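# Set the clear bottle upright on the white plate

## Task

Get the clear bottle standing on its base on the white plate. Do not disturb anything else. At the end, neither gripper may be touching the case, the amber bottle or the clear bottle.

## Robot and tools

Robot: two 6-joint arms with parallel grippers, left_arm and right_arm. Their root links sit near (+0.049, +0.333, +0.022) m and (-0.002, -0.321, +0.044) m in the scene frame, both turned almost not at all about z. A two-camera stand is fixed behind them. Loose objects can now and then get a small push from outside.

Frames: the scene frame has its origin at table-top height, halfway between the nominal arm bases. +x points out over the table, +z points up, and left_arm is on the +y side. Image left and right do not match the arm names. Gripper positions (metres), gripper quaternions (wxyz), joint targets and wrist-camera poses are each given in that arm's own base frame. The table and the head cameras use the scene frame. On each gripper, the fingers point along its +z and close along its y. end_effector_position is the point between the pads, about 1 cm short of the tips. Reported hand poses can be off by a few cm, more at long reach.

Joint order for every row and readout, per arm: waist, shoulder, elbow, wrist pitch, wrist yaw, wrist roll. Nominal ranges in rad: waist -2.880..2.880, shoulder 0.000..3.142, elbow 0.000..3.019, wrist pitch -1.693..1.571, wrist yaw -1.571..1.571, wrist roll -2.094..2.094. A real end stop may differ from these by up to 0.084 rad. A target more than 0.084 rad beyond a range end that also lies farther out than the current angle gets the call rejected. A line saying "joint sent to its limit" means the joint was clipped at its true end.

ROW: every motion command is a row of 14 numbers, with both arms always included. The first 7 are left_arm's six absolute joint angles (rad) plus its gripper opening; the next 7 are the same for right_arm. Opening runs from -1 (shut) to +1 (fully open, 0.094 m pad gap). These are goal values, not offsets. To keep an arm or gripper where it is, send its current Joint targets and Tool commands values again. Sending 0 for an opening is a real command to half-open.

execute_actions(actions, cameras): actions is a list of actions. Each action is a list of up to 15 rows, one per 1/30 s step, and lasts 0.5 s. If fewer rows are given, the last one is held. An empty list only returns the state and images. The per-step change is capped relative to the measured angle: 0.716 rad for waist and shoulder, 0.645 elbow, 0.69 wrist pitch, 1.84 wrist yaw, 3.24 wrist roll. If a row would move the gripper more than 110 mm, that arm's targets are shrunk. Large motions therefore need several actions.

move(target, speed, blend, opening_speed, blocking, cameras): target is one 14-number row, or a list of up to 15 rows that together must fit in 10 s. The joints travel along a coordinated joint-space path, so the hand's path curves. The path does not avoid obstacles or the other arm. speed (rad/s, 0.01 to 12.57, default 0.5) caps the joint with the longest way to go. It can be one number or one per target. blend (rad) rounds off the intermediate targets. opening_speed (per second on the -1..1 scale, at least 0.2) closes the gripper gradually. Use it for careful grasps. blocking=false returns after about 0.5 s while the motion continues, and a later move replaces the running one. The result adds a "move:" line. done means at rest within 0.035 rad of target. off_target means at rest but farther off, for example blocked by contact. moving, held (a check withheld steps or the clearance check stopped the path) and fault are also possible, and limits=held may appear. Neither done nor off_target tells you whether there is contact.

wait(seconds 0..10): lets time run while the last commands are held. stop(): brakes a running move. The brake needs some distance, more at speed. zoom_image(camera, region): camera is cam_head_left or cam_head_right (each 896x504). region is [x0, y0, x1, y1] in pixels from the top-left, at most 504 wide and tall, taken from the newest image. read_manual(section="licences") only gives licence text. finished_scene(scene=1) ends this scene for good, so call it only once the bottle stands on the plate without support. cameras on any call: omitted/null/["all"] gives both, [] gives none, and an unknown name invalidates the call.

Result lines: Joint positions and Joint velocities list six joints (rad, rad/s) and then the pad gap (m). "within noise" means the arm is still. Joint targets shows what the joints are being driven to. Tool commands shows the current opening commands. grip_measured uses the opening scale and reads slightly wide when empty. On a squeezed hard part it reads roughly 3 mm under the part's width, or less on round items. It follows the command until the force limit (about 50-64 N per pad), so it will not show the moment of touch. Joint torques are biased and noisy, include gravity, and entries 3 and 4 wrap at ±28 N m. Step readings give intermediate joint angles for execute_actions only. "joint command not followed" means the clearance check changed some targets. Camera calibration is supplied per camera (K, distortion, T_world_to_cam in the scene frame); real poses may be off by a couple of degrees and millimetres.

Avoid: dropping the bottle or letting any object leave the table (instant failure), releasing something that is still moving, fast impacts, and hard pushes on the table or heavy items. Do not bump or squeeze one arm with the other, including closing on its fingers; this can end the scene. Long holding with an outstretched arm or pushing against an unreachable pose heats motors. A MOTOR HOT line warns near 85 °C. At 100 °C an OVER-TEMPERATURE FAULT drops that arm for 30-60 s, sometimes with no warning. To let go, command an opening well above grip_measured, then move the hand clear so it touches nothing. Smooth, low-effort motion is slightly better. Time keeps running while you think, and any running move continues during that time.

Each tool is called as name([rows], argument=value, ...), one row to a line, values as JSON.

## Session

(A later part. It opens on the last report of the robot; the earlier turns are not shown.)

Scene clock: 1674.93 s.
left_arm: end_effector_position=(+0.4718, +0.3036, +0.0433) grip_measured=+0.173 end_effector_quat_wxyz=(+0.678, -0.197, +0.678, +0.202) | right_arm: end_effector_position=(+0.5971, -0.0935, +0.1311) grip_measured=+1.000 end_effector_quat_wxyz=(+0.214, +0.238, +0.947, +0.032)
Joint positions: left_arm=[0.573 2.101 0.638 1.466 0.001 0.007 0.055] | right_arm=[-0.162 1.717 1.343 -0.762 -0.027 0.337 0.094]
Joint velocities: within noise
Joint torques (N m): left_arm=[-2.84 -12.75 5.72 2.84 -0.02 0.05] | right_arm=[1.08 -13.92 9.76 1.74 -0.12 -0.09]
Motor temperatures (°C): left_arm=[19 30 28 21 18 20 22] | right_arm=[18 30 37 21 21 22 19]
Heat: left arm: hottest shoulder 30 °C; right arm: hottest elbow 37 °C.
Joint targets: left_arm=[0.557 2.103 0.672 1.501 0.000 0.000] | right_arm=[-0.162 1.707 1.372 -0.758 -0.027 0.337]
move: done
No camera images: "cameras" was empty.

move(target=[0.557,2.12,0.678,1.508,0,0,-0.1,-0.162,1.707,1.372,-0.758,-0.027,0.337,1], speed=0.04, cameras=[])

move(target=[0.557,2.137,0.684,1.518,0,0,-0.1,-0.162,1.707,1.372,-0.758,-0.027,0.337,1], speed=0.04)

zoom_image(camera="cam_head_left", region=[245, 165, 365, 285])

zoom_image(camera="cam_head_right", region=[280, 165, 400, 285])

Scene clock: 1693.83 s.
left_arm: end_effector_position=(+0.4737, +0.3048, +0.0430) grip_measured=+0.173 end_effector_quat_wxyz=(+0.682, -0.196, +0.675, +0.203) | right_arm: end_effector_position=(+0.5971, -0.0935, +0.1311) grip_measured=+1.000 end_effector_quat_wxyz=(+0.214, +0.238, +0.947, +0.032)
Joint positions: left_arm=[0.573 2.113 0.646 1.479 0.001 0.007 0.055] | right_arm=[-0.162 1.717 1.343 -0.762 -0.027 0.337 0.094]
Joint velocities: within noise
Joint torques (N m): left_arm=[-2.73 -13.27 5.37 2.67 -0.04 0.05] | right_arm=[2.43 -13.16 9.76 1.54 -0.13 -0.09]
Motor temperatures (°C): left_arm=[19 30 28 21 18 20 22] | right_arm=[18 30 37 21 21 22 19]
Heat: left arm: hottest shoulder 30 °C; right arm: hottest elbow 37 °C.
Joint targets: left_arm=[0.557 2.120 0.678 1.508 0.000 0.000] | right_arm=[-0.162 1.707 1.372 -0.758 -0.027 0.337]
move: done
No camera images: "cameras" was empty.

Scene clock: 1694.63 s.
left_arm: end_effector_position=(+0.4757, +0.3061, +0.0428) grip_measured=+0.173 end_effector_quat_wxyz=(+0.686, -0.195, +0.670, +0.204) | right_arm: end_effector_position=(+0.5971, -0.0935, +0.1311) grip_measured=+1.000 end_effector_quat_wxyz=(+0.214, +0.238, +0.947, +0.032)
Joint positions: left_arm=[0.573 2.125 0.656 1.494 0.001 0.007 0.055] | right_arm=[-0.162 1.717 1.343 -0.762 -0.027 0.337 0.094]
Joint velocities: within noise
Joint torques (N m): left_arm=[-2.96 -12.34 5.12 2.44 -0.03 0.07] | right_arm=[0.56 -13.33 9.7 1.63 -0.15 -0.11]
Motor temperatures (°C): left_arm=[19 30 28 21 18 20 22] | right_arm=[18 30 37 21 21 22 19]
Heat: left arm: hottest shoulder 30 °C; right arm: hottest elbow 37 °C.
Joint targets: left_arm=[0.557 2.137 0.684 1.518 0.000 0.000] | right_arm=[-0.162 1.707 1.372 -0.758 -0.027 0.337]
move: done

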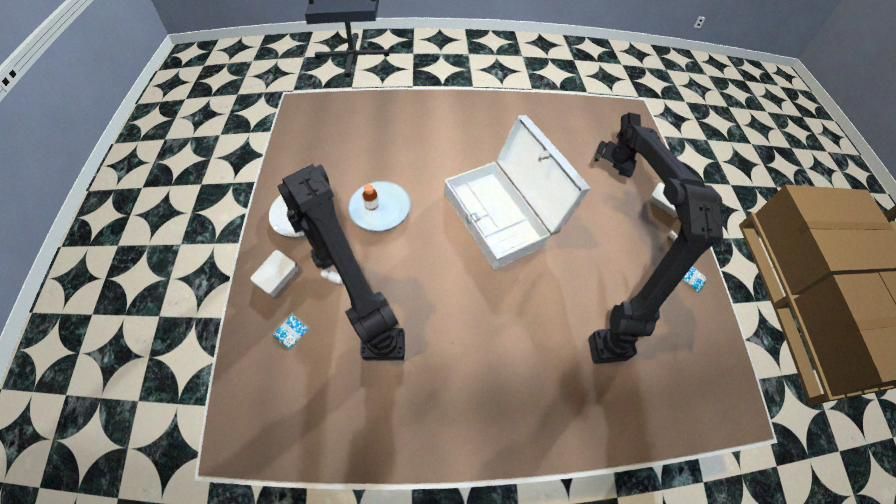

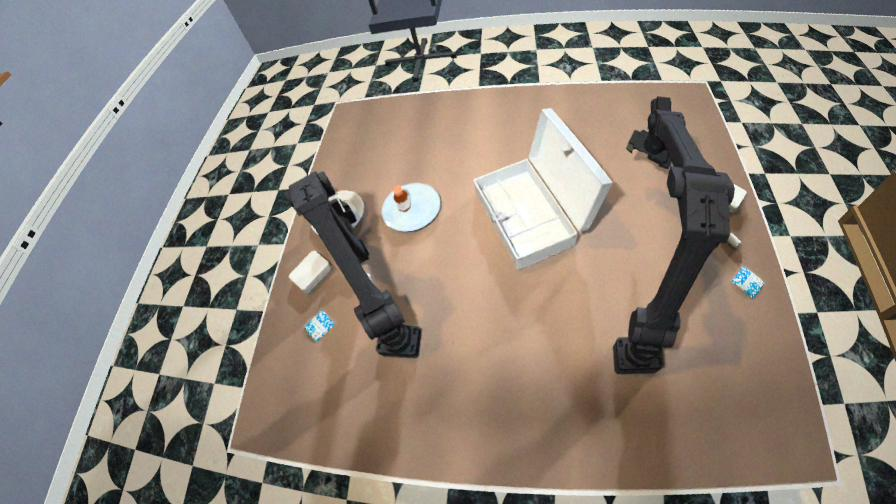

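Scaled by 4.200.

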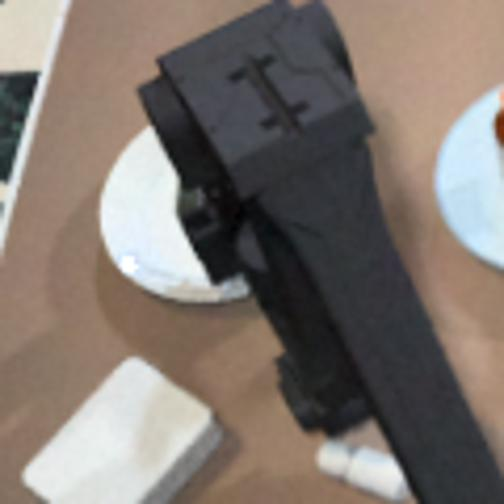

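Scaled by 4.200.

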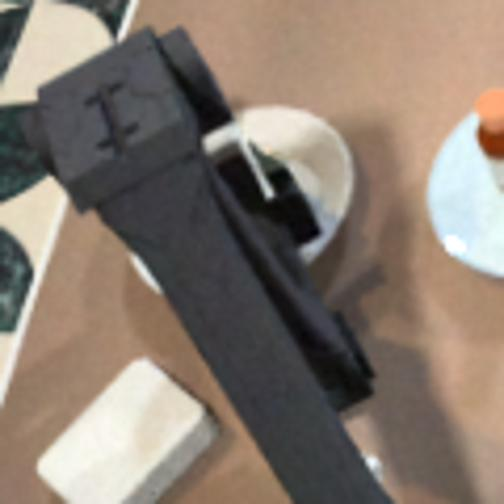

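move(target=[0.557,2.15,0.684,1.506,0,0,-0.1,-0.162,1.707,1.372,-0.758,-0.027,0.337,1], speed=0.04, cameras=[])

move(target=[0.557,2.135,0.680,1.506,0,0,-0.1,-0.162,1.707,1.372,-0.758,-0.027,0.337,1], speed=0.04, cameras=[])

move(target=[0.557,2.135,0.680,1.506,0,0,0.6,-0.162,1.707,1.372,-0.758,-0.027,0.337,1], opening_speed=0.25)

zoom_image(camera="cam_head_left", region=[245, 145, 345, 245])

zoom_image(camera="cam_head_right", region=[280, 145, 380, 245])

Scene clock: 1725.63 s.
left_arm: end_effector_position=(+0.4771, +0.3070, +0.0424) grip_measured=+0.173 end_effector_quat_wxyz=(+0.687, -0.195, +0.670, +0.205) | right_arm: end_effector_position=(+0.5971, -0.0935, +0.1311) grip_measured=+1.000 end_effector_quat_wxyz=(+0.214, +0.238, +0.947, +0.032)
Joint positions: left_arm=[0.573 2.129 0.661 1.495 0.001 0.007 0.055] | right_arm=[-0.162 1.717 1.343 -0.762 -0.027 0.337 0.094]
Joint velocities: within noise
Joint torques (N m): left_arm=[-2.49 -10.87 4.64 1.89 -0.01 0.04] | right_arm=[1.67 -13.8 9.98 1.59 -0.18 -0.06]
Motor temperatures (°C): left_arm=[19 30 28 21 18 20 22] | right_arm=[18 30 37 21 21 22 19]
Heat: left arm: hottest shoulder 30 °C; right arm: hottest elbow 37 °C.
Joint targets: left_arm=[0.557 2.150 0.684 1.506 0.000 0.000] | right_arm=[-0.162 1.707 1.372 -0.758 -0.027 0.337]
move: done
No camera images: "cameras" was empty.

Scene clock: 1726.33 s.
left_arm: end_effector_position=(+0.4771, +0.3070, +0.0424) grip_measured=+0.173 end_effector_quat_wxyz=(+0.687, -0.195, +0.670, +0.205) | right_arm: end_effector_position=(+0.5971, -0.0935, +0.1311) grip_measured=+1.000 end_effector_quat_wxyz=(+0.214, +0.238, +0.947, +0.032)
Joint positions: left_arm=[0.573 2.129 0.661 1.495 0.001 0.007 0.055] | right_arm=[-0.162 1.717 1.343 -0.762 -0.027 0.337 0.094]
Joint velocities: within noise
Joint torques (N m): left_arm=[-2.84 -12.34 4.29 1.98 -0.01 0.04] | right_arm=[0.15 -13.45 9.74 1.48 -0.1 -0.12]
Motor temperatures (°C): left_arm=[19 30 28 21 18 20 22] | right_arm=[18 30 38 21 21 22 19]
Heat: left arm: hottest shoulder 30 °C; right arm: hottest elbow 38 °C.
Joint targets: left_arm=[0.557 2.135 0.680 1.506 0.000 0.000] | right_arm=[-0.162 1.707 1.372 -0.758 -0.027 0.337]
move: done
No camera images: "cameras" was empty.

Scene clock: 1729.43 s.
left_arm: end_effector_position=(+0.4770, +0.3070, +0.0424) grip_measured=+0.597 end_effector_quat_wxyz=(+0.687, -0.195, +0.670, +0.205) | right_arm: end_effector_position=(+0.5971, -0.0935, +0.1311) grip_measured=+1.000 end_effector_quat_wxyz=(+0.214, +0.238, +0.947, +0.032)
Joint positions: left_arm=[0.573 2.129 0.661 1.495 0 0.006 0.075] | right_arm=[-0.162 1.717 1.343 -0.762 -0.027 0.337 0.094]
Joint velocities: within noise
Joint torques (N m): left_arm=[-2.67 -12.28 4.34 2.04 -0.01 0.04] | right_arm=[1.96 -13.92 9.92 1.59 -0.18 -0.11]
Motor temperatures (°C): left_arm=[19 30 28 21 18 20 22] | right_arm=[18 30 38 21 21 22 19]
Heat: left arm: hottest shoulder 30 °C; right arm: hottest elbow 38 °C.
Joint targets: left_arm=[0.557 2.135 0.680 1.506 0.000 0.000] | right_arm=[-0.162 1.707 1.372 -0.758 -0.027 0.337]
move: done

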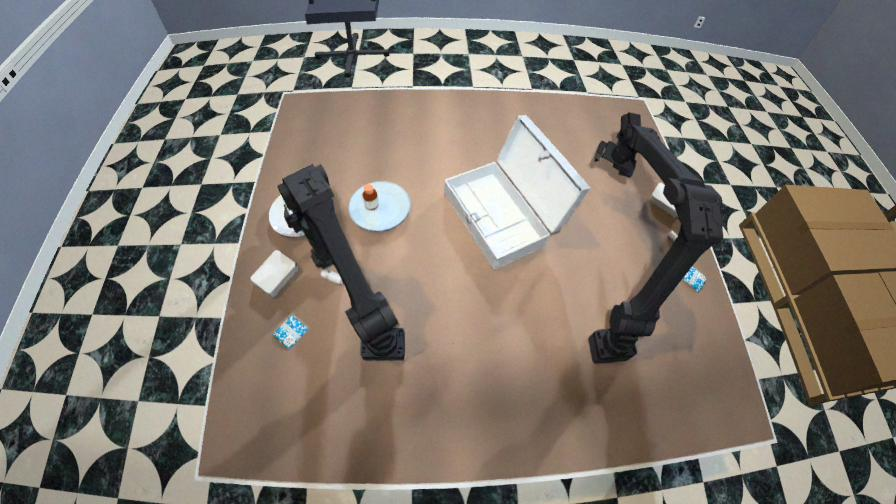

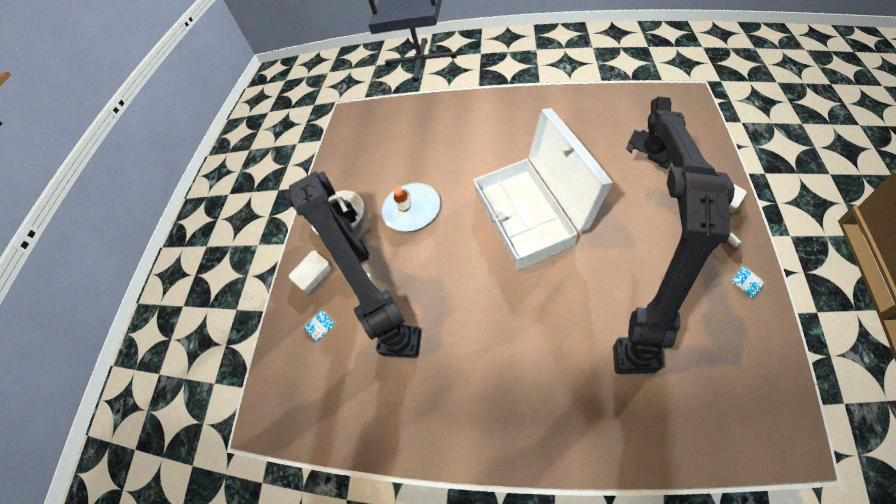

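Scaled by 5.040.

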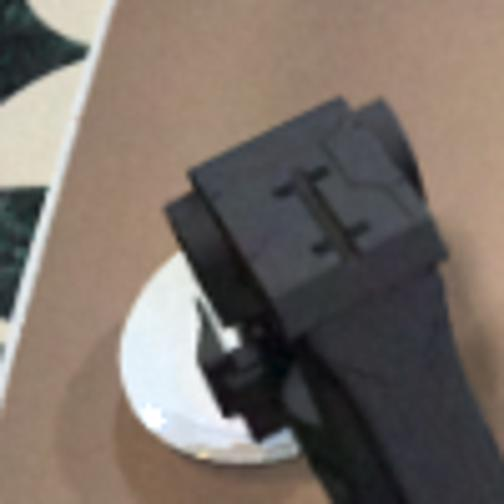

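Scaled by 5.040.

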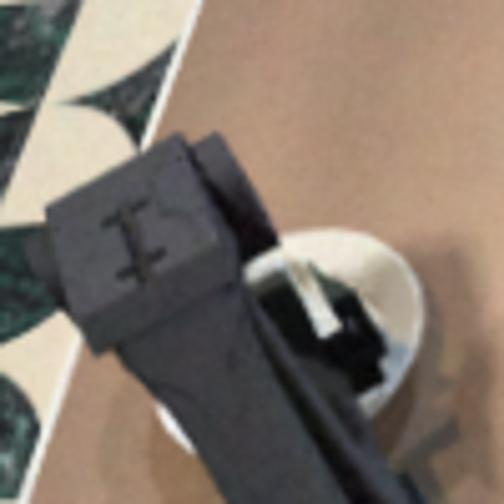

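move([
  [0.557,2.135,0.680,1.506,0,0,0.95,-0.162,1.707,1.372,-0.758,-0.027,0.337,1],
  [0.557,2.04,0.52,1.52,0,0,0.95,-0.162,1.707,1.372,-0.758,-0.027,0.337,1],
  [0.557,1.9515,0.38,1.55,0,0,0.95,-0.162,1.707,1.372,-0.758,-0.027,0.337,1],
], speed=0.12, opening_speed=0.4)

zoom_image(camera="cam_head_left", region=[245, 145, 345, 245])

zoom_image(camera="cam_head_right", region=[280, 145, 380, 245])

Scene clock: 1756.57 s.
left_arm: end_effector_position=(+0.3993, +0.2569, +0.0562) grip_measured=+0.947 end_effector_quat_wxyz=(+0.659, -0.203, +0.697, +0.196) | right_arm: end_effector_position=(+0.5971, -0.0935, +0.1311) grip_measured=+1.000 end_effector_quat_wxyz=(+0.214, +0.238, +0.947, +0.032)
Joint positions: left_arm=[0.573 1.975 0.388 1.532 0 0.006 0.091] | right_arm=[-0.162 1.717 1.343 -0.762 -0.027 0.337 0.094]
Joint velocities: within noise
Joint torques (N m): left_arm=[-2.78 -11.69 1.13 2.24 0.01 0.06] | right_arm=[1.55 -13.63 9.84 1.77 -0.14 -0.05]
Motor temperatures (°C): left_arm=[19 30 27 21 18 20 21] | right_arm=[18 30 38 21 21 22 19]
Heat: left arm: hottest shoulder 30 °C; right arm: hottest elbow 38 °C.
Joint targets: left_arm=[0.557 1.951 0.380 1.550 0.000 0.000] | right_arm=[-0.162 1.707 1.372 -0.758 -0.027 0.337]
move: done

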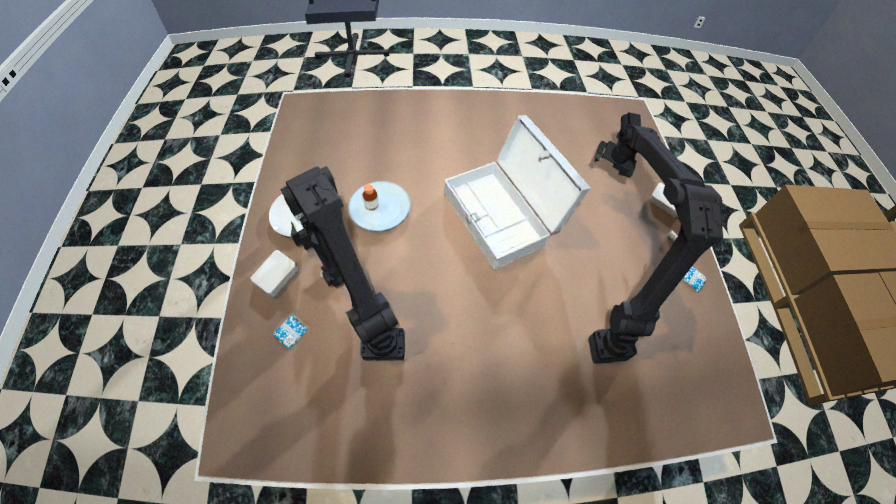

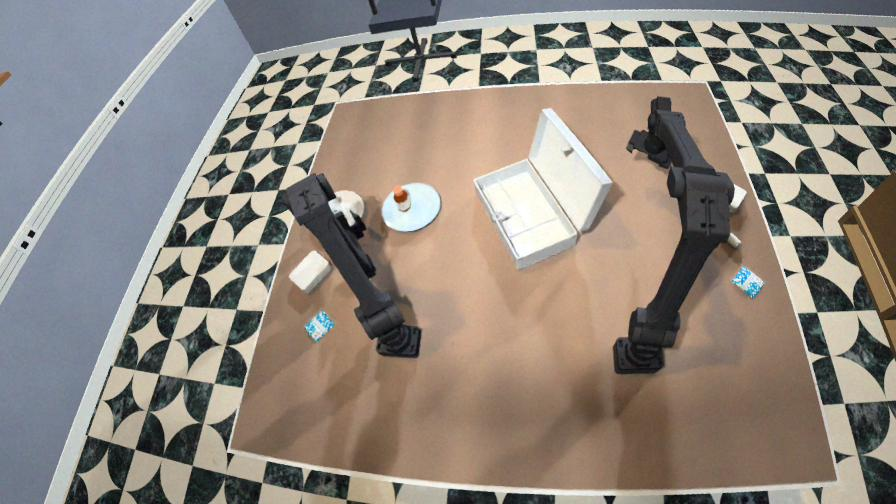

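Scaled by 5.040.

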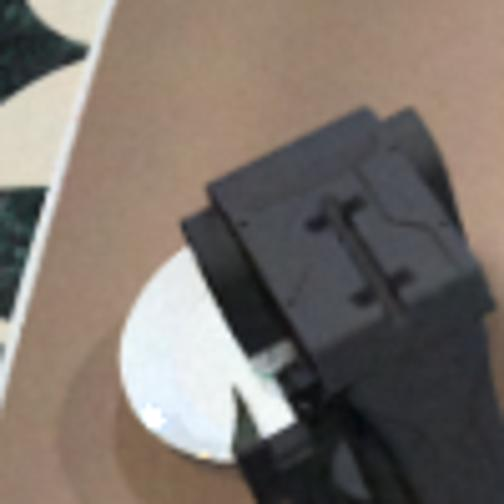

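Scaled by 5.040.

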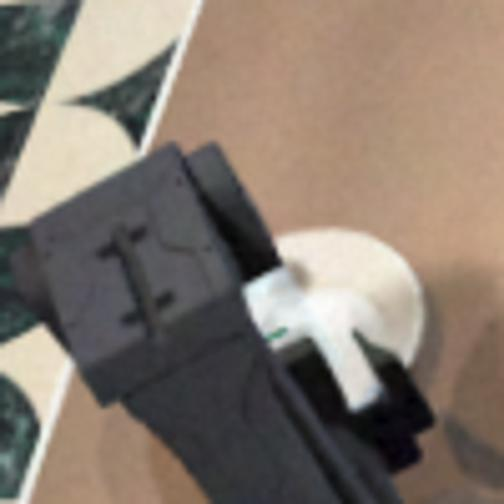

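move([
  [0.557,1.75,0.388,1.40,0,0,0.95,-0.162,1.707,1.372,-0.758,-0.027,0.337,1],
  [0.557,1.45,0.45,1.1,0,0,0.95,-0.162,1.707,1.372,-0.758,-0.027,0.337,1],
], speed=0.2, blend=0.05)

zoom_image(camera="cam_head_right", region=[230, 95, 430, 295])

zoom_image(camera="cam_head_left", region=[195, 95, 395, 295])

Scene clock: 1818.17 s.
left_arm: end_effector_position=(+0.4078, +0.2624, +0.1920) grip_measured=+0.947 end_effector_quat_wxyz=(+0.693, -0.193, +0.663, +0.206) | right_arm: end_effector_position=(+0.5971, -0.0935, +0.1311) grip_measured=+1.000 end_effector_quat_wxyz=(+0.214, +0.238, +0.947, +0.032)
Joint positions: left_arm=[0.573 1.468 0.407 1.106 0 0.006 0.091] | right_arm=[-0.162 1.717 1.343 -0.762 -0.027 0.337 0.094]
Joint velocities: within noise
Joint torques (N m): left_arm=[-2.84 -9 9.54 1.28 -0.03 0.04] | right_arm=[1.96 -13.1 9.78 1.76 -0.11 -0.09]
Motor temperatures (°C): left_arm=[19 30 26 21 18 20 21] | right_arm=[18 31 38 21 21 22 19]
Heat: left arm: hottest shoulder 30 °C; right arm: hottest elbow 38 °C.
Joint targets: left_arm=[0.557 1.450 0.450 1.100 0.000 0.000] | right_arm=[-0.162 1.707 1.372 -0.758 -0.027 0.337]
move: off_target (left_arm); left_arm: the elbow is farthest, 0.043 rad from its target

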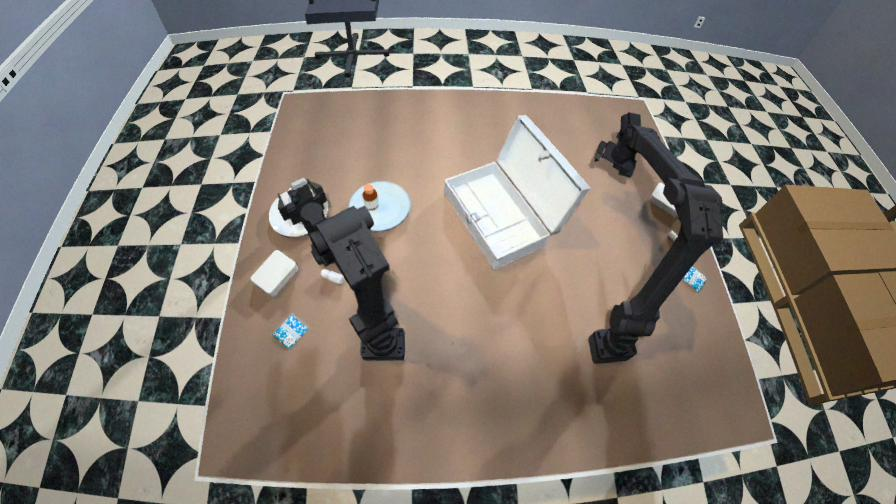

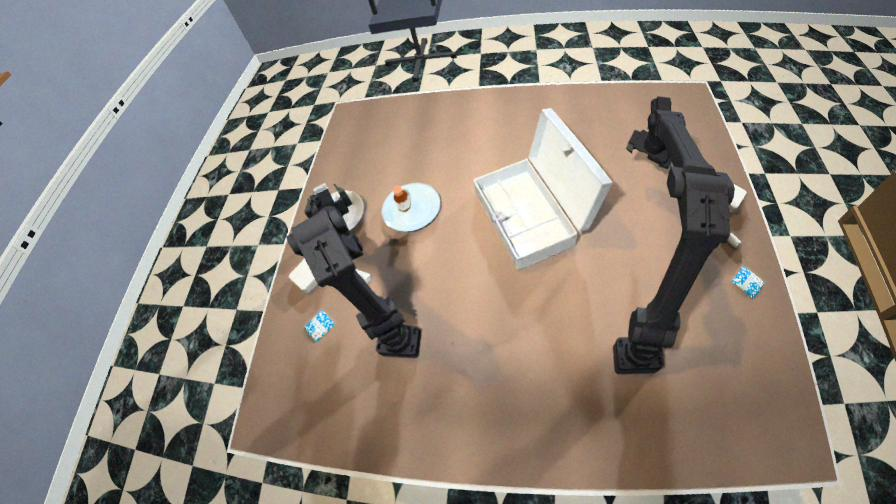

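Scaled by 2.520.

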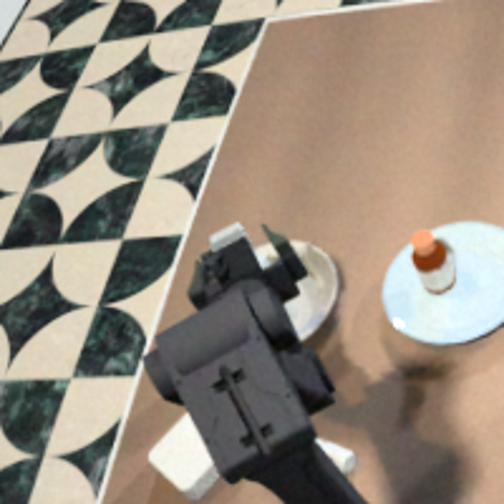

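Scaled by 2.520.

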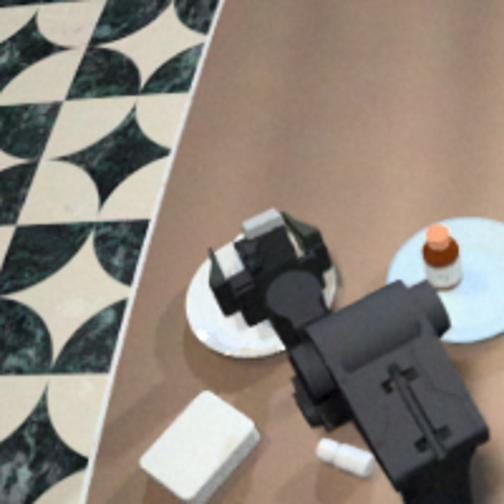

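move([
  [0.557,1.2,0.7,0.6,0,0,0.95,-0.162,1.707,1.372,-0.758,-0.027,0.337,1],
  [-0.2,1.1,0.9,0.3,0,0,0.95,-0.162,1.707,1.372,-0.758,-0.027,0.337,1],
], speed=0.3)

zoom_image(camera="cam_head_right", region=[270, 135, 390, 255])

zoom_image(camera="cam_head_left", region=[235, 135, 355, 255])

Scene clock: 1837.40 s.
left_arm: end_effector_position=(+0.5224, -0.1000, +0.3980) grip_measured=+0.947 end_effector_quat_wxyz=(+0.711, +0.068, +0.697, -0.065) | right_arm: end_effector_position=(+0.5971, -0.0935, +0.1311) grip_measured=+1.000 end_effector_quat_wxyz=(+0.214, +0.238, +0.947, +0.032)
Joint positions: left_arm=[-0.188 1.118 0.832 0.306 0.001 0.006 0.091] | right_arm=[-0.162 1.717 1.343 -0.762 -0.027 0.337 0.094]
Joint velocities: within noise
Joint torques (N m): left_arm=[-2.61 -8.12 15.32 1.48 -0.03 0.05] | right_arm=[0.73 -13.04 10.07 1.65 -0.18 -0.11]
Motor temperatures (°C): left_arm=[19 29 28 21 18 20 20] | right_arm=[18 31 38 21 21 22 19]
Heat: left arm: hottest shoulder 29 °C; right arm: hottest elbow 38 °C.
Joint targets: left_arm=[-0.200 1.100 0.900 0.300 0.000 0.000] | right_arm=[-0.162 1.707 1.372 -0.758 -0.027 0.337]
move: off_target (left_arm); left_arm: the elbow is farthest, 0.068 rad from its target

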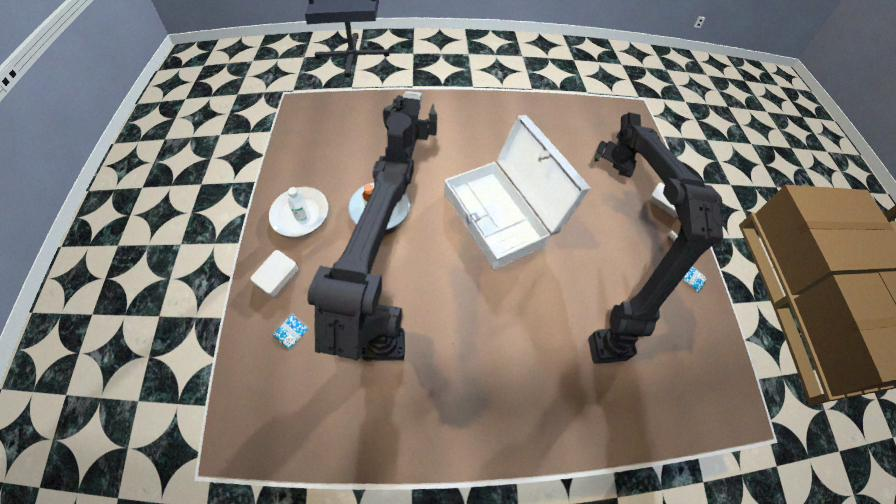

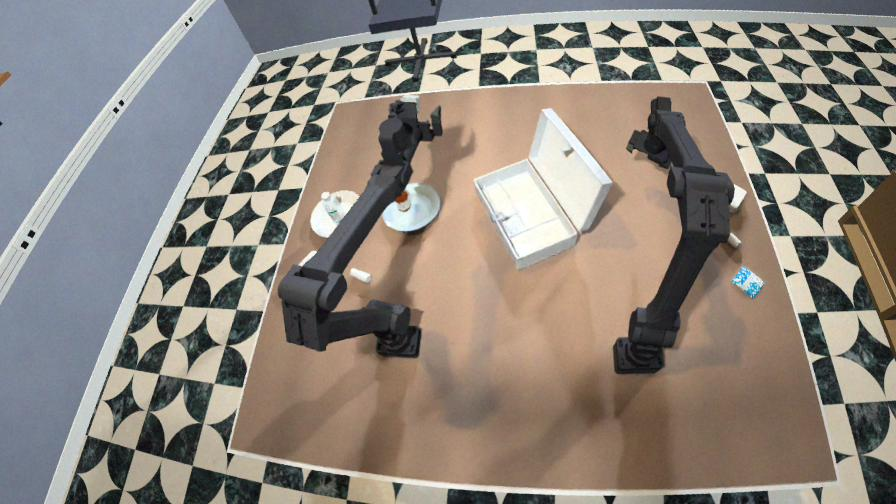

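Scaled by 4.200.

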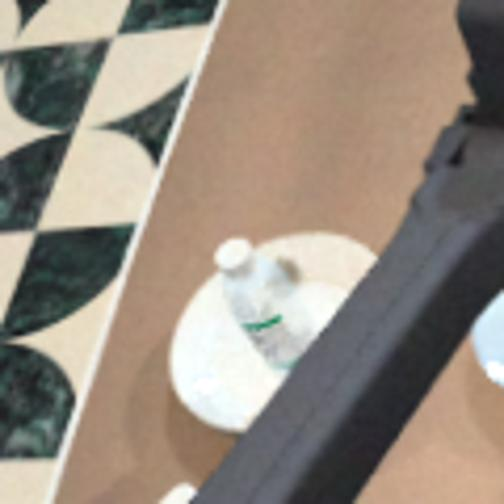

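Scaled by 4.200.

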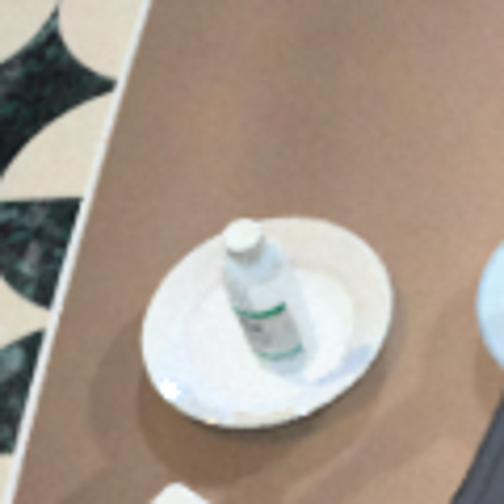

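finished_scene(scene=1)

The scene is finished: the task was done.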